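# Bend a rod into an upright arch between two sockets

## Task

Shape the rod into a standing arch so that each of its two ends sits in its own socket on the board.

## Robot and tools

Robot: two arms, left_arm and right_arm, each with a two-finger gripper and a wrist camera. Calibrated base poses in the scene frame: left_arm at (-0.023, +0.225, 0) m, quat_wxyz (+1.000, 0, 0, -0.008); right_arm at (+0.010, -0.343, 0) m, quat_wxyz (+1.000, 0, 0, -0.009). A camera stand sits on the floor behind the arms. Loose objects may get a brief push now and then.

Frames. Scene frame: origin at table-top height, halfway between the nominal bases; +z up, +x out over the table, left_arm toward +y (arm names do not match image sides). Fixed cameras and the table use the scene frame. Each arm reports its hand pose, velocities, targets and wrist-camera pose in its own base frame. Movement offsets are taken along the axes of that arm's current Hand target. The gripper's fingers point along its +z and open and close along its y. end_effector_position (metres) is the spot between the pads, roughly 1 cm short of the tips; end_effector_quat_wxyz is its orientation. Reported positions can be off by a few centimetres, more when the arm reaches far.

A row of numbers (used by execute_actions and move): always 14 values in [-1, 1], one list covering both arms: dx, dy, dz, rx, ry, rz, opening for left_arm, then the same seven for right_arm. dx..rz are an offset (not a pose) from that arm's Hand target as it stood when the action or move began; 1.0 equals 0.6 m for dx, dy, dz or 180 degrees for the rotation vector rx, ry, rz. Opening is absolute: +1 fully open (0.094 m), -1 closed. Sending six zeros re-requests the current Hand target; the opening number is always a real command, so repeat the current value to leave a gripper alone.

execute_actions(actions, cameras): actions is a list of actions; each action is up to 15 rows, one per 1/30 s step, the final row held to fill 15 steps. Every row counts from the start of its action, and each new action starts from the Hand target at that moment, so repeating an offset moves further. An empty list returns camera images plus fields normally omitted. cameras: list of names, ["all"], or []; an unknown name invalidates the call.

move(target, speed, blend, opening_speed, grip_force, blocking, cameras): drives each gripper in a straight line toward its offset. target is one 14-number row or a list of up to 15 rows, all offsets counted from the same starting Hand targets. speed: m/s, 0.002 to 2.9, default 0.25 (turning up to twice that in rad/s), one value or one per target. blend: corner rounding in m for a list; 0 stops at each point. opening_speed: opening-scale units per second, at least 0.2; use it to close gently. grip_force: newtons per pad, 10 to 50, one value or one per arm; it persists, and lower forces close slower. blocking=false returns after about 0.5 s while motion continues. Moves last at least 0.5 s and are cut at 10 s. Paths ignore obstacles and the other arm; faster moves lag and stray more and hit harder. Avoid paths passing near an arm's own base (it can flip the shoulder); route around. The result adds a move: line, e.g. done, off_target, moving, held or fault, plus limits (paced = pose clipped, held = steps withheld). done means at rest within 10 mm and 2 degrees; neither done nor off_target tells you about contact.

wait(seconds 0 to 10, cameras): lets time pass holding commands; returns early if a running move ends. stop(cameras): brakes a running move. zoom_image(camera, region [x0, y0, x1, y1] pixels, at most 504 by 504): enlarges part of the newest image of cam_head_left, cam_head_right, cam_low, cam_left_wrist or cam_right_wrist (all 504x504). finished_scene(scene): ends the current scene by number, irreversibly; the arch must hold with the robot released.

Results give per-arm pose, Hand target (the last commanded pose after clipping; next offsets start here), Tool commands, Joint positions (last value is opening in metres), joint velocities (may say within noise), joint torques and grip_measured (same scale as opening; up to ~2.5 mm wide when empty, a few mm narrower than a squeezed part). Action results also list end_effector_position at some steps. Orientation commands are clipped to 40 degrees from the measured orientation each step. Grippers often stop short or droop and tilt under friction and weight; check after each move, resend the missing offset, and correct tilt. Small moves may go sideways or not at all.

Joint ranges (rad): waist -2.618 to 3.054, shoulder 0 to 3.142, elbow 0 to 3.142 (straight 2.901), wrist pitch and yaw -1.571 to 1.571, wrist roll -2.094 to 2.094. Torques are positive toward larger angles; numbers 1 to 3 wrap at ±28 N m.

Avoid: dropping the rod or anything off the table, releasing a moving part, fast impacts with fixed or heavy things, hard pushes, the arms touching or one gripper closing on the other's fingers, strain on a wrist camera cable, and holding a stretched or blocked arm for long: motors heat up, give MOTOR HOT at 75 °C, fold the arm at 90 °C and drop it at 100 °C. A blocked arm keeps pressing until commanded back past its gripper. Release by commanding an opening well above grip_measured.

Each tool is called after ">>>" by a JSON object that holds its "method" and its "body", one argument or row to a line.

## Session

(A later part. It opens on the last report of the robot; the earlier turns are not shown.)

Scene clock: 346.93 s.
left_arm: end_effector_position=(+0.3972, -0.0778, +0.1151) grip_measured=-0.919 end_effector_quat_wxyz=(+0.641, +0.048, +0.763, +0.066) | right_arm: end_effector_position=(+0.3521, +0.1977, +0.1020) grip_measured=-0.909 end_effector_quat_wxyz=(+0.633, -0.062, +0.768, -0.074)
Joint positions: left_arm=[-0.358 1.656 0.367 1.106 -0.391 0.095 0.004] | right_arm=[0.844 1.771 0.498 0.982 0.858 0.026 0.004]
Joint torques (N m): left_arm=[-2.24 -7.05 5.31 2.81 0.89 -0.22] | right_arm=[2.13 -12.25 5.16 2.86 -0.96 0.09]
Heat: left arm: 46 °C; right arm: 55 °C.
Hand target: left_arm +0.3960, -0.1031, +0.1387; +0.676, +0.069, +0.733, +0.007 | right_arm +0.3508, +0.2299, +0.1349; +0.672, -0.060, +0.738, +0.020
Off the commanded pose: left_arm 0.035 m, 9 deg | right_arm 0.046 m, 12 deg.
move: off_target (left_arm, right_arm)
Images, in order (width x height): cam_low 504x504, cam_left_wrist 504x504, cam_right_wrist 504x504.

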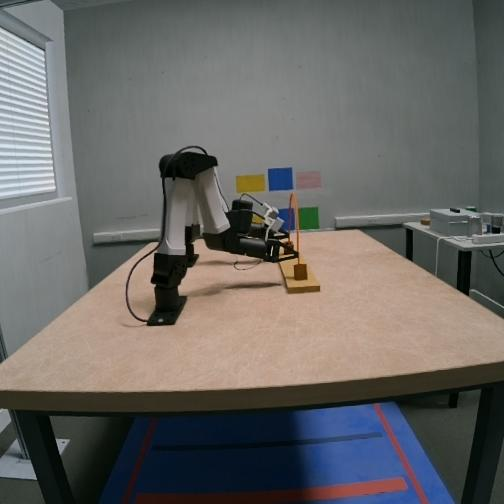

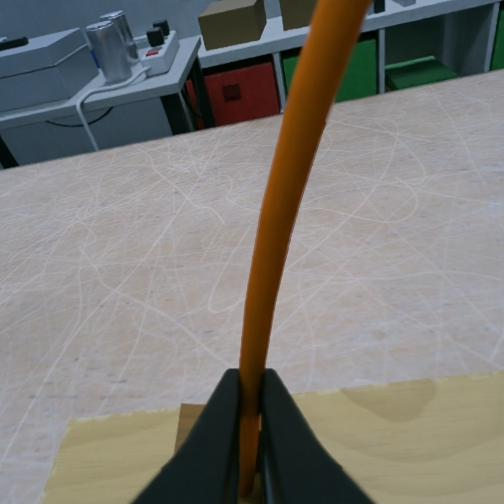

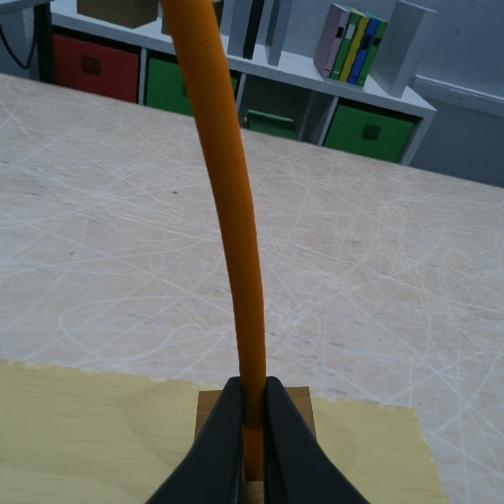

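>>> {"method": "move", "body": {
  "target": [0.0227, 0.0153, 0.0105, 0, 0, 0, -0.98, 0.0102, -0.0048, 0.0190, 0, 0, 0, -0.98],
  "speed": 0.06,
  "cameras": ["cam_low","cam_left_wrist","cam_right_wrist"]
}}

>>> {"method": "zoom_image", "body": {
  "camera": "cam_left_wrist",
  "region": [150, 370, 350, 504]
}}

>>> {"method": "zoom_image", "body": {
  "camera": "cam_right_wrist",
  "region": [150, 370, 350, 504]
}}

>>> {"method": "zoom_image", "body": {
  "camera": "cam_low",
  "region": [250, 180, 330, 300]
}}

Scene clock: 399.50 s.
left_arm: end_effector_position=(+0.4024, -0.0688, +0.1156) grip_measured=-0.919 end_effector_quat_wxyz=(+0.651, +0.040, +0.755, +0.067) | right_arm: end_effector_position=(+0.3546, +0.1962, +0.1065) grip_measured=-0.909 end_effector_quat_wxyz=(+0.638, -0.059, +0.765, -0.067)
Joint positions: left_arm=[-0.324 1.694 0.367 1.172 -0.369 0.098 0.004] | right_arm=[0.831 1.762 0.495 0.999 0.841 0.019 0.004]
Joint torques (N m): left_arm=[-1.22 -4.25 4.59 2.95 1.09 -0.21] | right_arm=[0.35 -7.36 7.05 2.96 -1.13 0.11]
Heat: left arm: 46 °C; right arm: 57 °C.
Hand target: left_arm +0.4021, -0.0930, +0.1255; +0.676, +0.069, +0.733, +0.007 | right_arm +0.3618, +0.2279, +0.1278; +0.672, -0.060, +0.738, +0.020
Off the commanded pose: left_arm 0.026 m, 9 deg | right_arm 0.039 m, 11 deg.
move: off_target (left_arm, right_arm)
Images, in order (width x height): cam_low 504x504, cam_left_wrist 504x504, cam_right_wrist 504x504.

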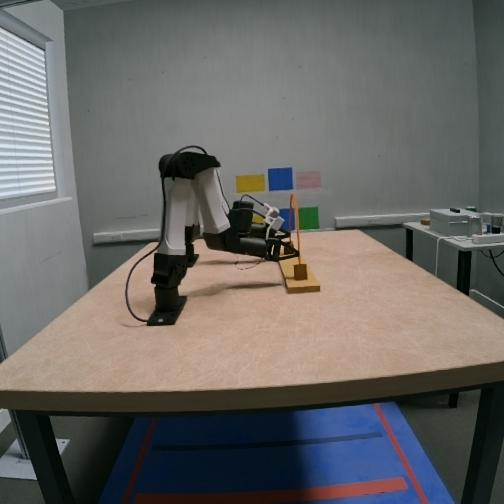

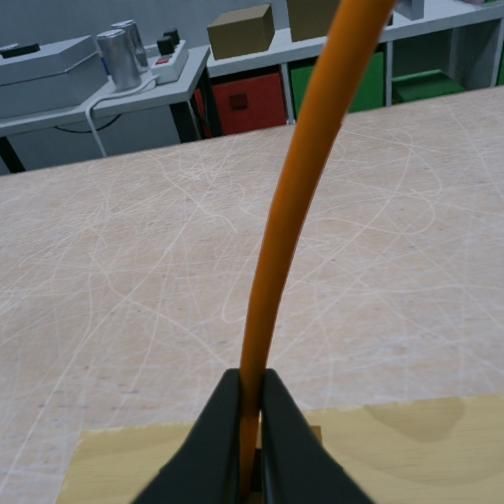

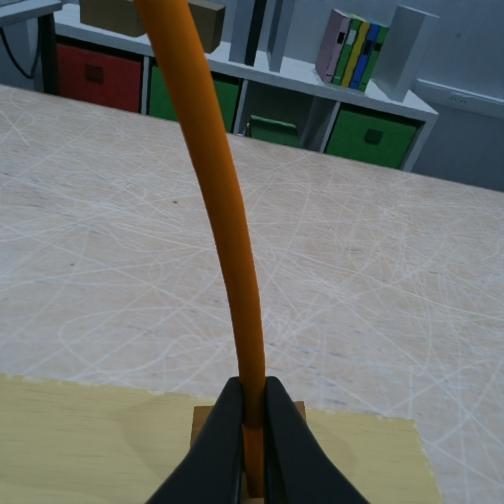

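Scaled by 2.520.

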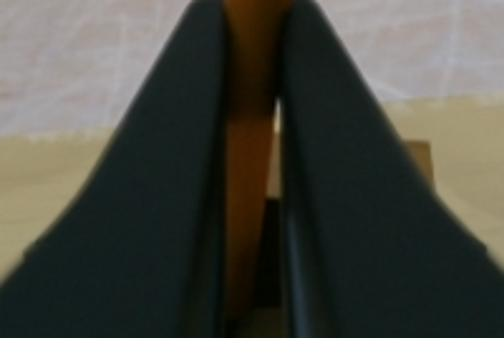

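Scaled by 2.520.

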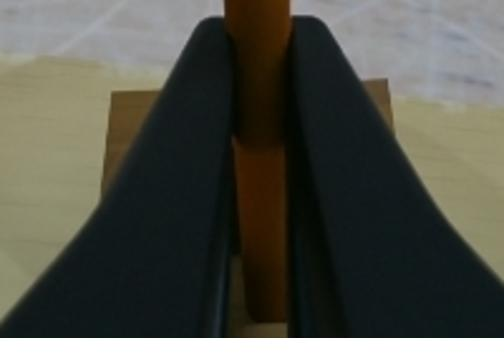

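Scaled by 4.200.

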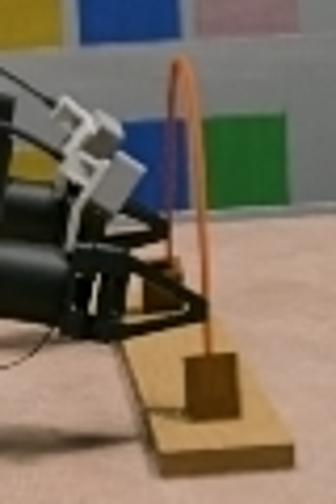

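>>> {"method": "move", "body": {
  "target": [0.0267, -0.003, -0.001, -0.0021, 0.0106, 0.0276, -0.98, 0.0259, 0.0006, 0.0092, 0.003, 0.0068, -0.033, -0.98],
  "speed": 0.06,
  "cameras": ["cam_low","cam_left_wrist","cam_right_wrist"]
}}

>>> {"method": "zoom_image", "body": {
  "camera": "cam_left_wrist",
  "region": [150, 370, 350, 504]
}}

>>> {"method": "zoom_image", "body": {
  "camera": "cam_right_wrist",
  "region": [150, 370, 350, 504]
}}

>>> {"method": "zoom_image", "body": {
  "camera": "cam_low",
  "region": [250, 180, 330, 300]
}}

Scene clock: 418.20 s.
left_arm: end_effector_position=(+0.4014, -0.0685, +0.1052) grip_measured=-0.919 end_effector_quat_wxyz=(+0.646, +0.066, +0.755, +0.089) | right_arm: end_effector_position=(+0.3573, +0.1940, +0.0942) grip_measured=-0.909 end_effector_quat_wxyz=(+0.631, -0.089, +0.765, -0.098)
Joint positions: left_arm=[-0.324 1.746 0.356 1.228 -0.369 0.166 0.004] | right_arm=[0.822 1.817 0.495 1.04 0.841 -0.057 0.004]
Joint torques (N m): left_arm=[-1.96 -4.15 4.42 2.71 0.93 -0.11] | right_arm=[0.69 -6.6 7.62 2.87 -1.08 0.03]
Heat: left arm: 47 °C; right arm: 62 °C.
Hand target: left_arm +0.4001, -0.0929, +0.1096; +0.663, +0.099, +0.741, +0.040 | right_arm +0.3658, +0.2280, +0.1117; +0.665, -0.096, +0.741, -0.019
Off the commanded pose: left_arm 0.025 m, 7 deg | right_arm 0.039 m, 10 deg.
move: off_target (left_arm, right_arm)
Images, in order (width x height): cam_low 504x504, cam_left_wrist 504x504, cam_right_wrist 504x504.

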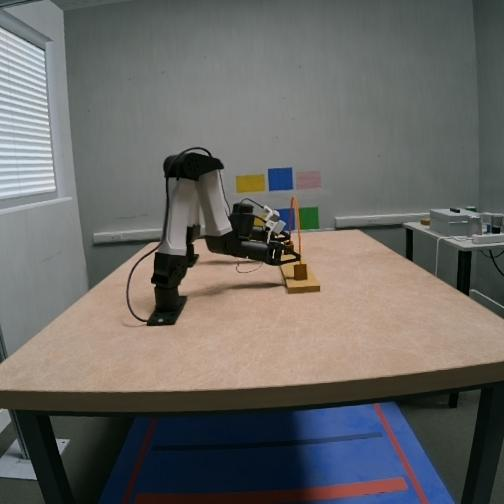

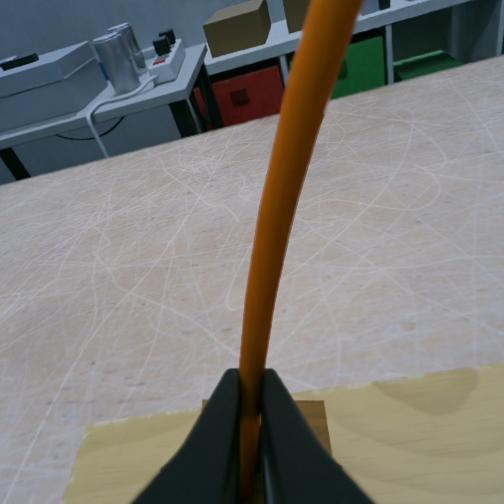

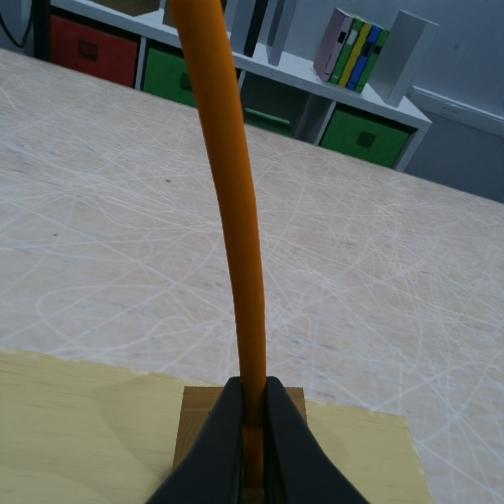

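Scaled by 2.520.

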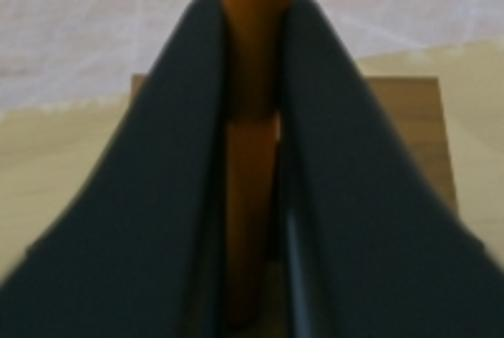

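Scaled by 2.520.

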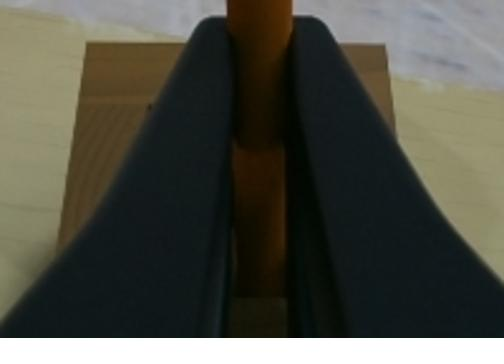

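Scaled by 4.200.

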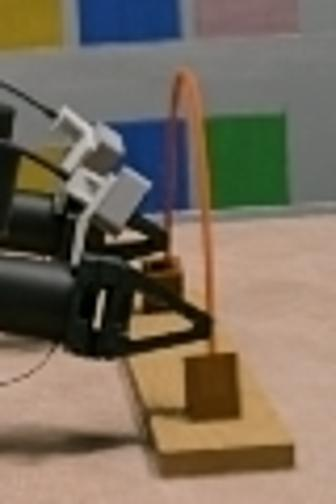

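>>> {"method": "move", "body": {
  "target": [0.0175, 0.0033, 0.0015, 0, 0, 0, -0.98, 0.0013, -0.0102, 0.0023, 0, 0, 0, -0.98],
  "speed": 0.06,
  "cameras": ["cam_low","cam_left_wrist","cam_right_wrist"]
}}

>>> {"method": "zoom_image", "body": {
  "camera": "cam_left_wrist",
  "region": [150, 370, 350, 504]
}}

>>> {"method": "zoom_image", "body": {
  "camera": "cam_right_wrist",
  "region": [150, 370, 350, 504]
}}

>>> {"method": "zoom_image", "body": {
  "camera": "cam_low",
  "region": [250, 180, 330, 300]
}}

Scene clock: 461.67 s.
left_arm: end_effector_position=(+0.4019, -0.0675, +0.1040) grip_measured=-0.919 end_effector_quat_wxyz=(+0.659, +0.062, +0.745, +0.088) | right_arm: end_effector_position=(+0.3609, +0.1905, +0.0951) grip_measured=-0.909 end_effector_quat_wxyz=(+0.632, -0.087, +0.764, -0.098)
Joint positions: left_arm=[-0.32 1.804 0.346 1.333 -0.368 0.17 0.004] | right_arm=[0.805 1.817 0.495 1.048 0.827 -0.063 0.004]
Joint torques (N m): left_arm=[-0.96 -3.93 3.85 2.41 1.07 -0.14] | right_arm=[0.43 -7.1 6.61 2.87 -1.15 0.05]
Heat: left arm: 50 °C; right arm: 65 °C.
Hand target: left_arm +0.4001, -0.0889, +0.0995; +0.663, +0.099, +0.741, +0.040 | right_arm +0.3678, +0.2219, +0.1118; +0.665, -0.096, +0.741, -0.019
Off the commanded pose: left_arm 0.022 m, 7 deg | right_arm 0.036 m, 10 deg.
move: off_target (left_arm, right_arm)
Images, in order (width x height): cam_low 504x504, cam_left_wrist 504x504, cam_right_wrist 504x504.

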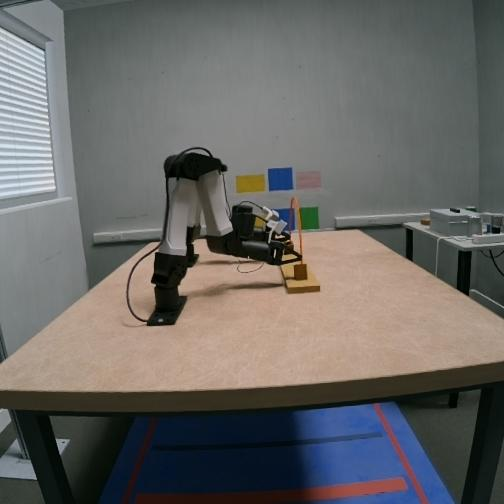

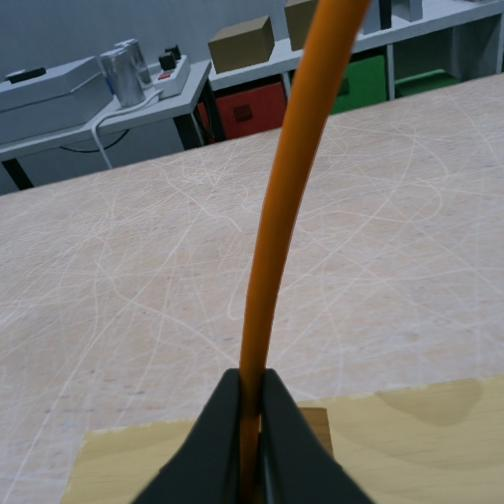

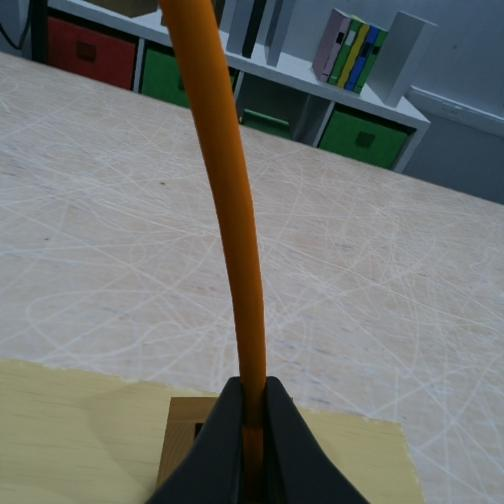

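Scaled by 2.520.

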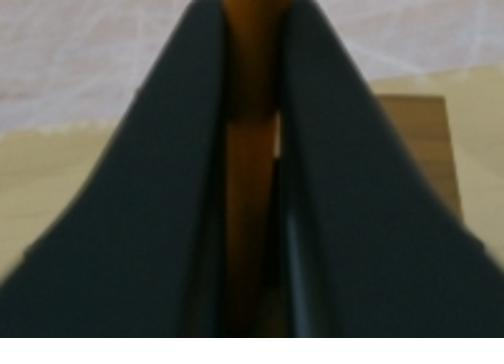

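Scaled by 2.520.

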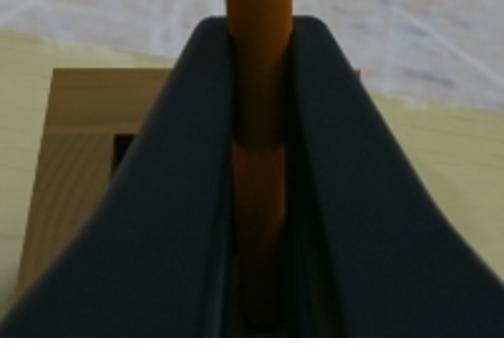

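Scaled by 4.200.

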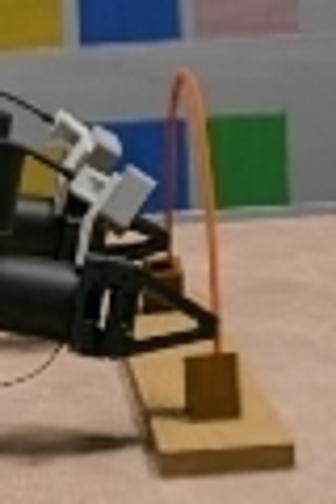

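>>> {"method": "move", "body": {
  "target": [
    [-0.0195, 0.0038, -0.0024, 0, 0.010, 0, -0.98, -0.0057, -0.006, -0.0013, 0, 0, 0, -0.98],
    [-0.0195, 0.0038, -0.0024, 0, 0.010, 0, -0.35, -0.0057, -0.006, -0.0013, 0, 0, 0, -0.35]
  ],
  "speed": 0.06,
  "opening_speed": 0.6,
  "cameras": ["cam_low","cam_left_wrist","cam_right_wrist"]
}}

>>> {"method": "zoom_image", "body": {
  "camera": "cam_low",
  "region": [250, 180, 330, 300]
}}

Scene clock: 482.53 s.
left_arm: end_effector_position=(+0.3994, -0.0818, +0.1071) grip_measured=-0.353 end_effector_quat_wxyz=(+0.651, +0.094, +0.751, +0.057) | right_arm: end_effector_position=(+0.3629, +0.2067, +0.0983) grip_measured=-0.352 end_effector_quat_wxyz=(+0.639, -0.110, +0.760, -0.054)
Joint positions: left_arm=[-0.32 1.734 0.346 1.234 -0.28 0.169 0.03] | right_arm=[0.797 1.817 0.495 1.082 0.723 -0.068 0.03]
Joint torques (N m): left_arm=[-1.07 -6.95 6.34 1.78 0.17 -0.23] | right_arm=[-0.12 -7.73 6.48 2.62 -0.15 0.05]
Heat: left arm: 47 °C; right arm: 63 °C.
Hand target: left_arm +0.4000, -0.0889, +0.1116; +0.651, +0.098, +0.751, +0.041 | right_arm +0.3678, +0.2189, +0.1158; +0.665, -0.096, +0.741, -0.019
Off the commanded pose: left_arm 0.008 m, 2 deg | right_arm 0.022 m, 6 deg.
move: off_target (right_arm); target 2's new opening was sent with right_arm's hand 0.036 m and 10 deg from that target
Images, in order (width x height): cam_low 504x504, cam_left_wrist 504x504, cam_right_wrist 504x504.

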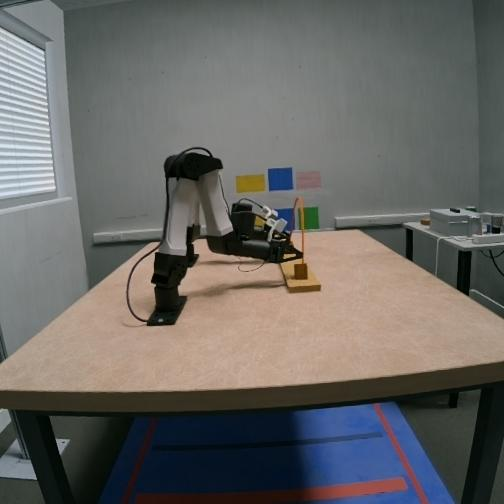

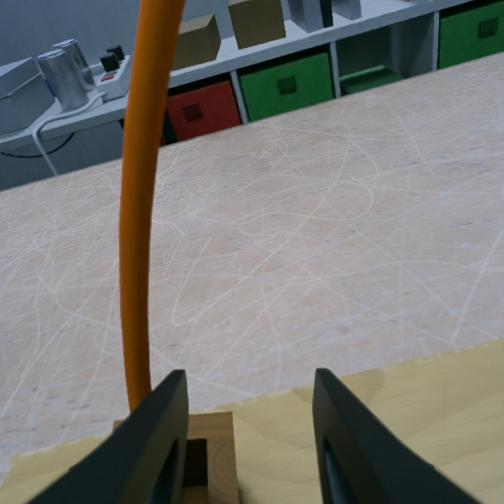

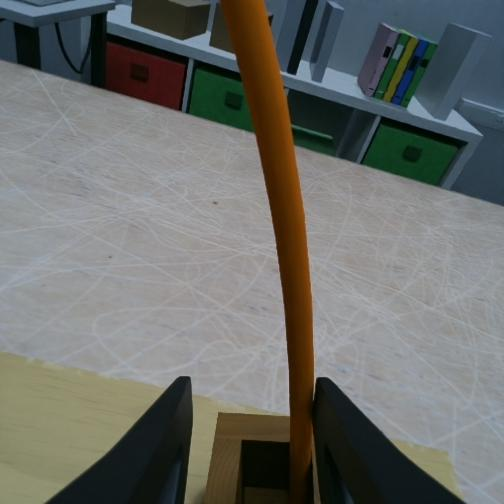

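Scaled by 4.200.

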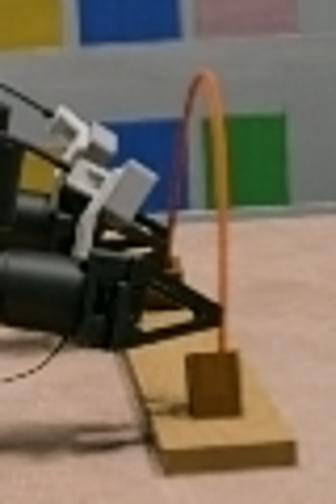

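>>> {"method": "zoom_image", "body": {
  "camera": "cam_left_wrist",
  "region": [60, 330, 260, 504]
}}

>>> {"method": "zoom_image", "body": {
  "camera": "cam_right_wrist",
  "region": [180, 330, 380, 504]
}}

Scaled by 2.520.

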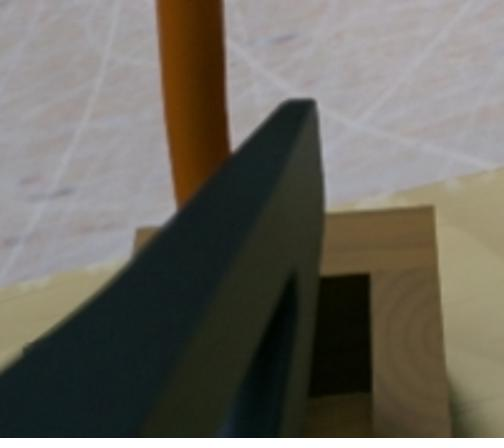

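Scaled by 2.520.

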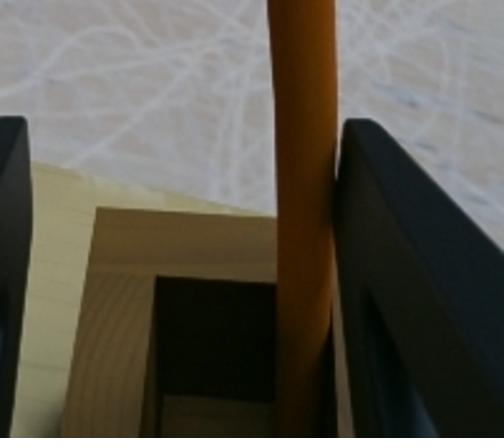

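>>> {"method": "execute_actions", "body": {
  "actions": [],
  "cameras": ["cam_low","cam_head_left","cam_head_right"]
}}

>>> {"method": "zoom_image", "body": {
  "camera": "cam_low",
  "region": [270, 190, 320, 290]
}}

>>> {"method": "zoom_image", "body": {
  "camera": "cam_head_left",
  "region": [150, 150, 350, 350]
}}

>>> {"method": "zoom_image", "body": {
  "camera": "cam_head_right",
  "region": [150, 150, 350, 350]
}}

Scene clock: 500.87 s.
left_arm: end_effector_position=(+0.3994, -0.0818, +0.1071) grip_measured=-0.353 end_effector_quat_wxyz=(+0.651, +0.094, +0.751, +0.057) | right_arm: end_effector_position=(+0.3629, +0.2067, +0.0983) grip_measured=-0.352 end_effector_quat_wxyz=(+0.639, -0.110, +0.760, -0.054)
Joint positions: left_arm=[-0.32 1.734 0.346 1.234 -0.28 0.169 0.03] | right_arm=[0.797 1.817 0.495 1.082 0.723 -0.068 0.03]
Joint velocities: within noise
Joint torques (N m): left_arm=[-1.13 -6.86 6.37 1.78 0.17 -0.23] | right_arm=[-0.1 -7.73 6.48 2.63 -0.15 0.04]
Heat: left arm: 43 °C; right arm: 61 °C.
Hand target: left_arm +0.4000, -0.0889, +0.1116; +0.651, +0.098, +0.751, +0.041 | right_arm +0.3678, +0.2189, +0.1158; +0.665, -0.096, +0.741, -0.019
Tool commands: left_gripper/opening=-0.35 right_gripper/opening=-0.35
Off the commanded pose: left_arm 0.008 m, 2 deg | right_arm 0.022 m, 6 deg.
Images, in order (width x height): cam_head_left 504x504, cam_head_right 504x504, cam_low 504x504.

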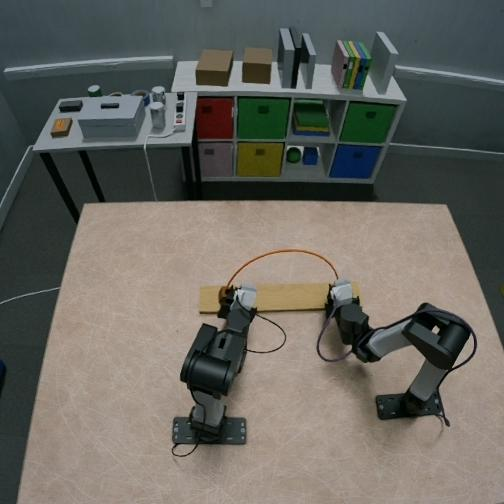

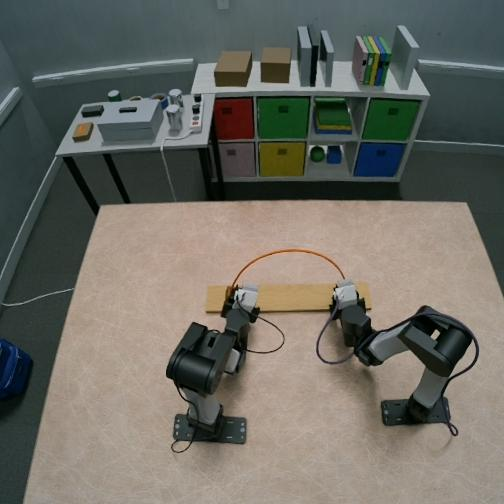

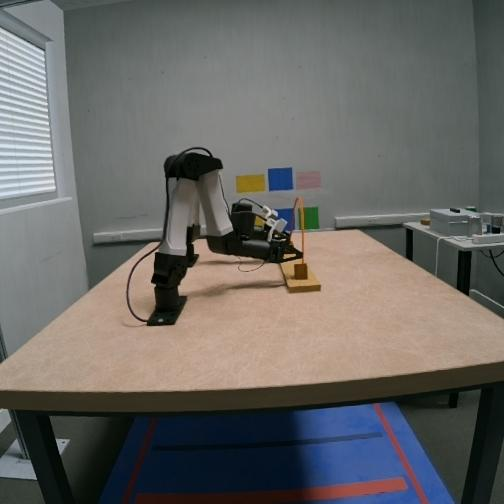

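Scaled by 5.040.

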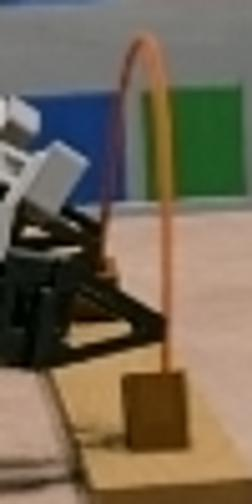

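Scaled by 2.520.

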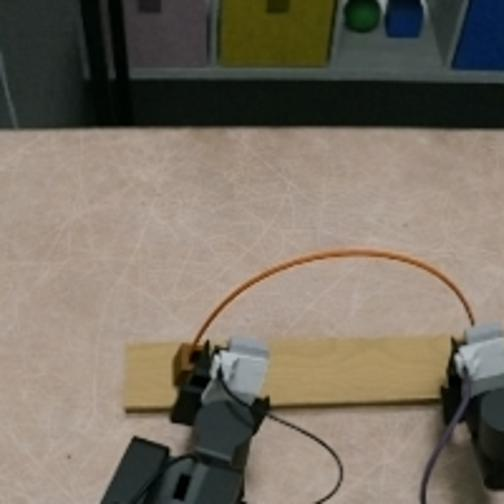

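Scaled by 2.520.

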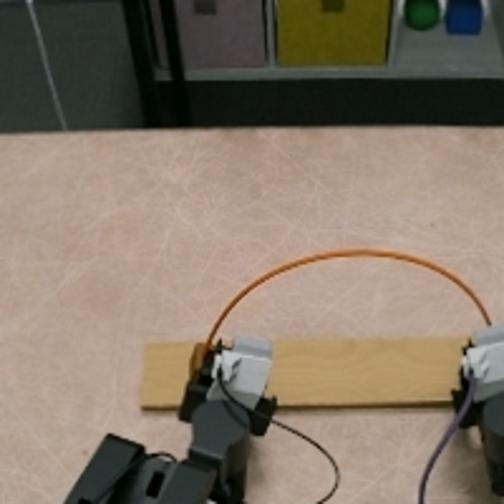

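>>> {"method": "move", "body": {
  "target": [0, -0.008, -0.01, 0, 0, 0, -0.35, 0, -0.0267, 0, 0, 0, 0, -0.35],
  "speed": 0.06,
  "cameras": ["cam_low","cam_left_wrist","cam_right_wrist"]
}}

>>> {"method": "zoom_image", "body": {
  "camera": "cam_low",
  "region": [250, 180, 330, 300]
}}

Scene clock: 518.57 s.
left_arm: end_effector_position=(+0.3974, -0.0913, +0.1118) grip_measured=-0.353 end_effector_quat_wxyz=(+0.656, +0.101, +0.747, +0.048) | right_arm: end_effector_position=(+0.3676, +0.2034, +0.0968) grip_measured=-0.352 end_effector_quat_wxyz=(+0.638, -0.116, +0.760, -0.039)
Joint positions: left_arm=[-0.344 1.722 0.346 1.234 -0.28 0.169 0.03] | right_arm=[0.762 1.817 0.485 1.098 0.659 -0.068 0.03]
Joint torques (N m): left_arm=[-1.29 -6.91 4.71 1.82 -0.06 -0.26] | right_arm=[-1.1 -10.76 3.9 2.6 -0.05 -0.05]
Heat: left arm: 41 °C; right arm: 61 °C.
Hand target: left_arm +0.3937, -0.0933, +0.1115; +0.651, +0.098, +0.751, +0.041 | right_arm +0.3697, +0.2033, +0.1183; +0.665, -0.096, +0.741, -0.018
Off the commanded pose: left_arm 0.004 m, 1 deg | right_arm 0.022 m, 5 deg.
move: off_target (right_arm)
Images, in order (width x height): cam_low 504x504, cam_left_wrist 504x504, cam_right_wrist 504x504.

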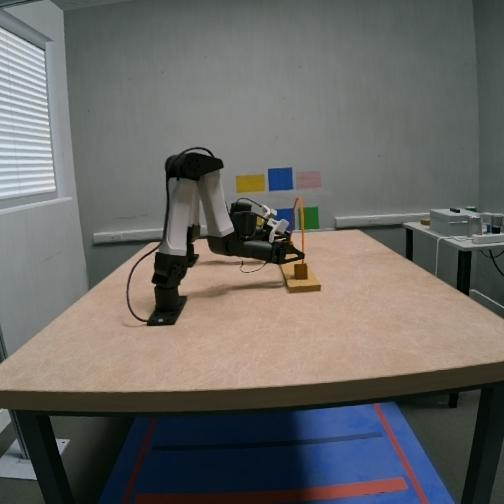

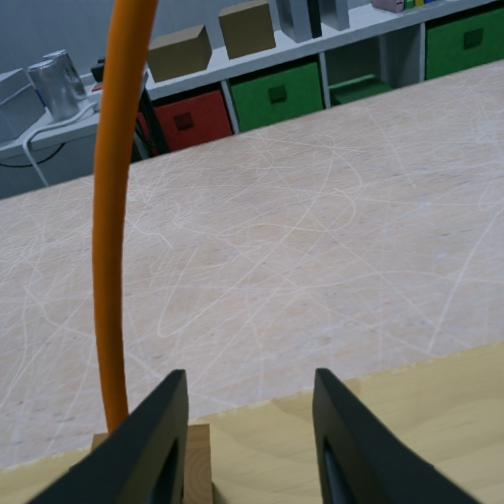

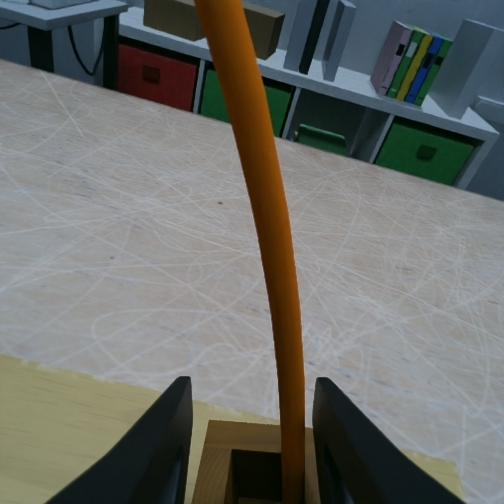

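Scaled by 4.200.

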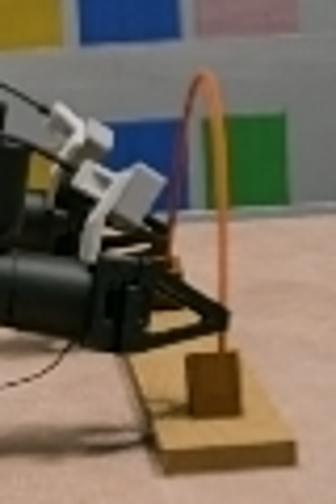

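>>> {"method": "move", "body": {
  "target": [
    [0, 0, -0.0667, 0, 0, 0, -0.35, 0, -0.004, -0.0667, 0, 0, 0, -0.35],
    [-0.05, 0, -0.1667, 0, 0, 0, -0.35, -0.05, -0.004, -0.1667, 0, 0, 0, -0.35]
  ],
  "speed": [0.06, 0.12],
  "blend": [0.01, 0],
  "cameras": ["all"]
}}

>>> {"method": "zoom_image", "body": {
  "camera": "cam_low",
  "region": [250, 180, 330, 300]
}}

>>> {"method": "zoom_image", "body": {
  "camera": "cam_head_right",
  "region": [200, 220, 400, 340]
}}

Scene clock: 527.37 s.
left_arm: end_effector_position=(+0.2973, -0.0931, +0.1543) grip_measured=-0.353 end_effector_quat_wxyz=(+0.657, +0.107, +0.745, +0.041) | right_arm: end_effector_position=(+0.2755, +0.1972, +0.1561) grip_measured=-0.352 end_effector_quat_wxyz=(+0.666, -0.103, +0.739, -0.019)
Joint positions: left_arm=[-0.564 0.939 0.119 0.67 -0.48 0.135 0.03] | right_arm=[1.044 1.33 0.294 0.848 0.926 -0.016 0.03]
Joint torques (N m): left_arm=[-0.84 -1.28 10.47 1.64 -0.13 -0.3] | right_arm=[0.27 -6.97 6.75 1.4 0.26 0.11]
Heat: left arm: 41 °C; right arm: 59 °C.
Hand target: left_arm +0.2989, -0.0928, +0.1555; +0.651, +0.098, +0.751, +0.041 | right_arm +0.2741, +0.1958, +0.1597; +0.665, -0.096, +0.741, -0.019
Off the commanded pose: left_arm 0.002 m, 1 deg | right_arm 0.004 m, 1 deg.
move: done

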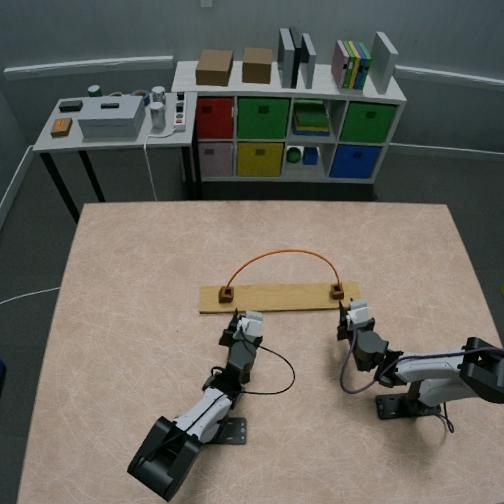

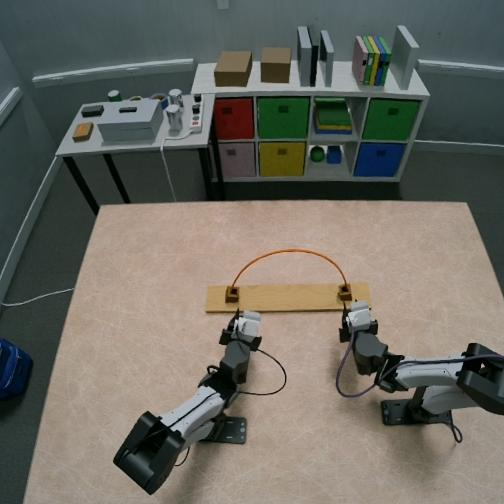

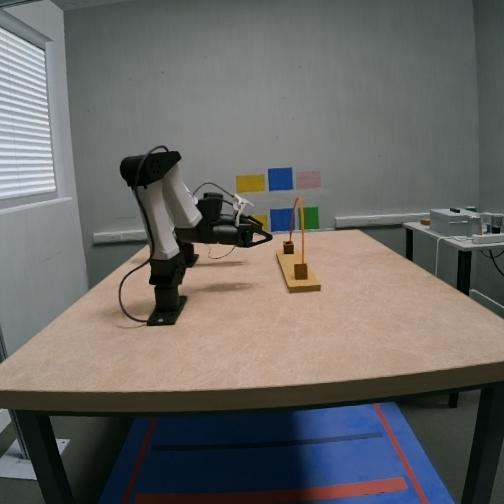

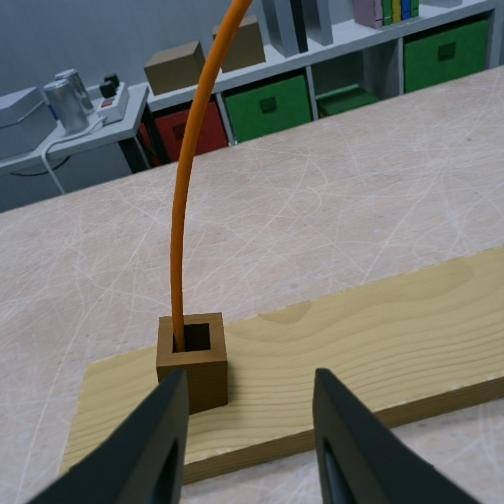

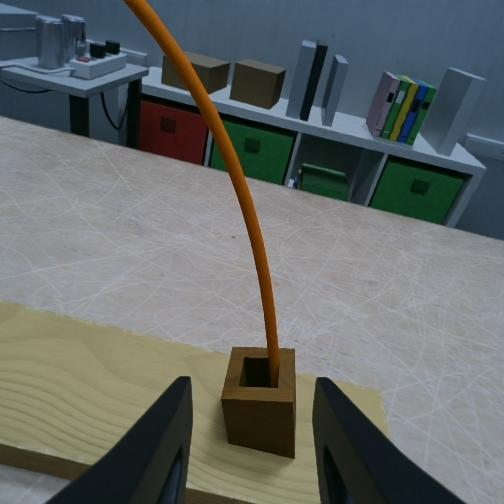

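Scaled by 4.200.

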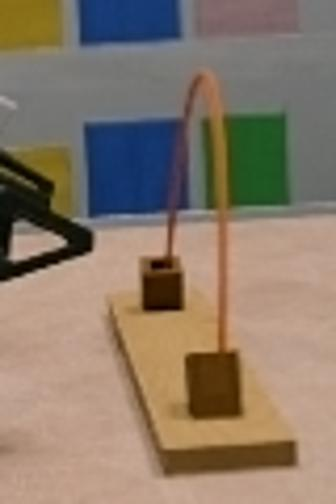

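Scaled by 2.520.

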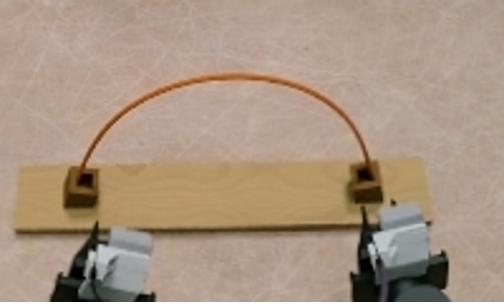

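>>> {"method": "finished_scene", "body": {
  "scene": 3
}}

The scene is finished: the task was done.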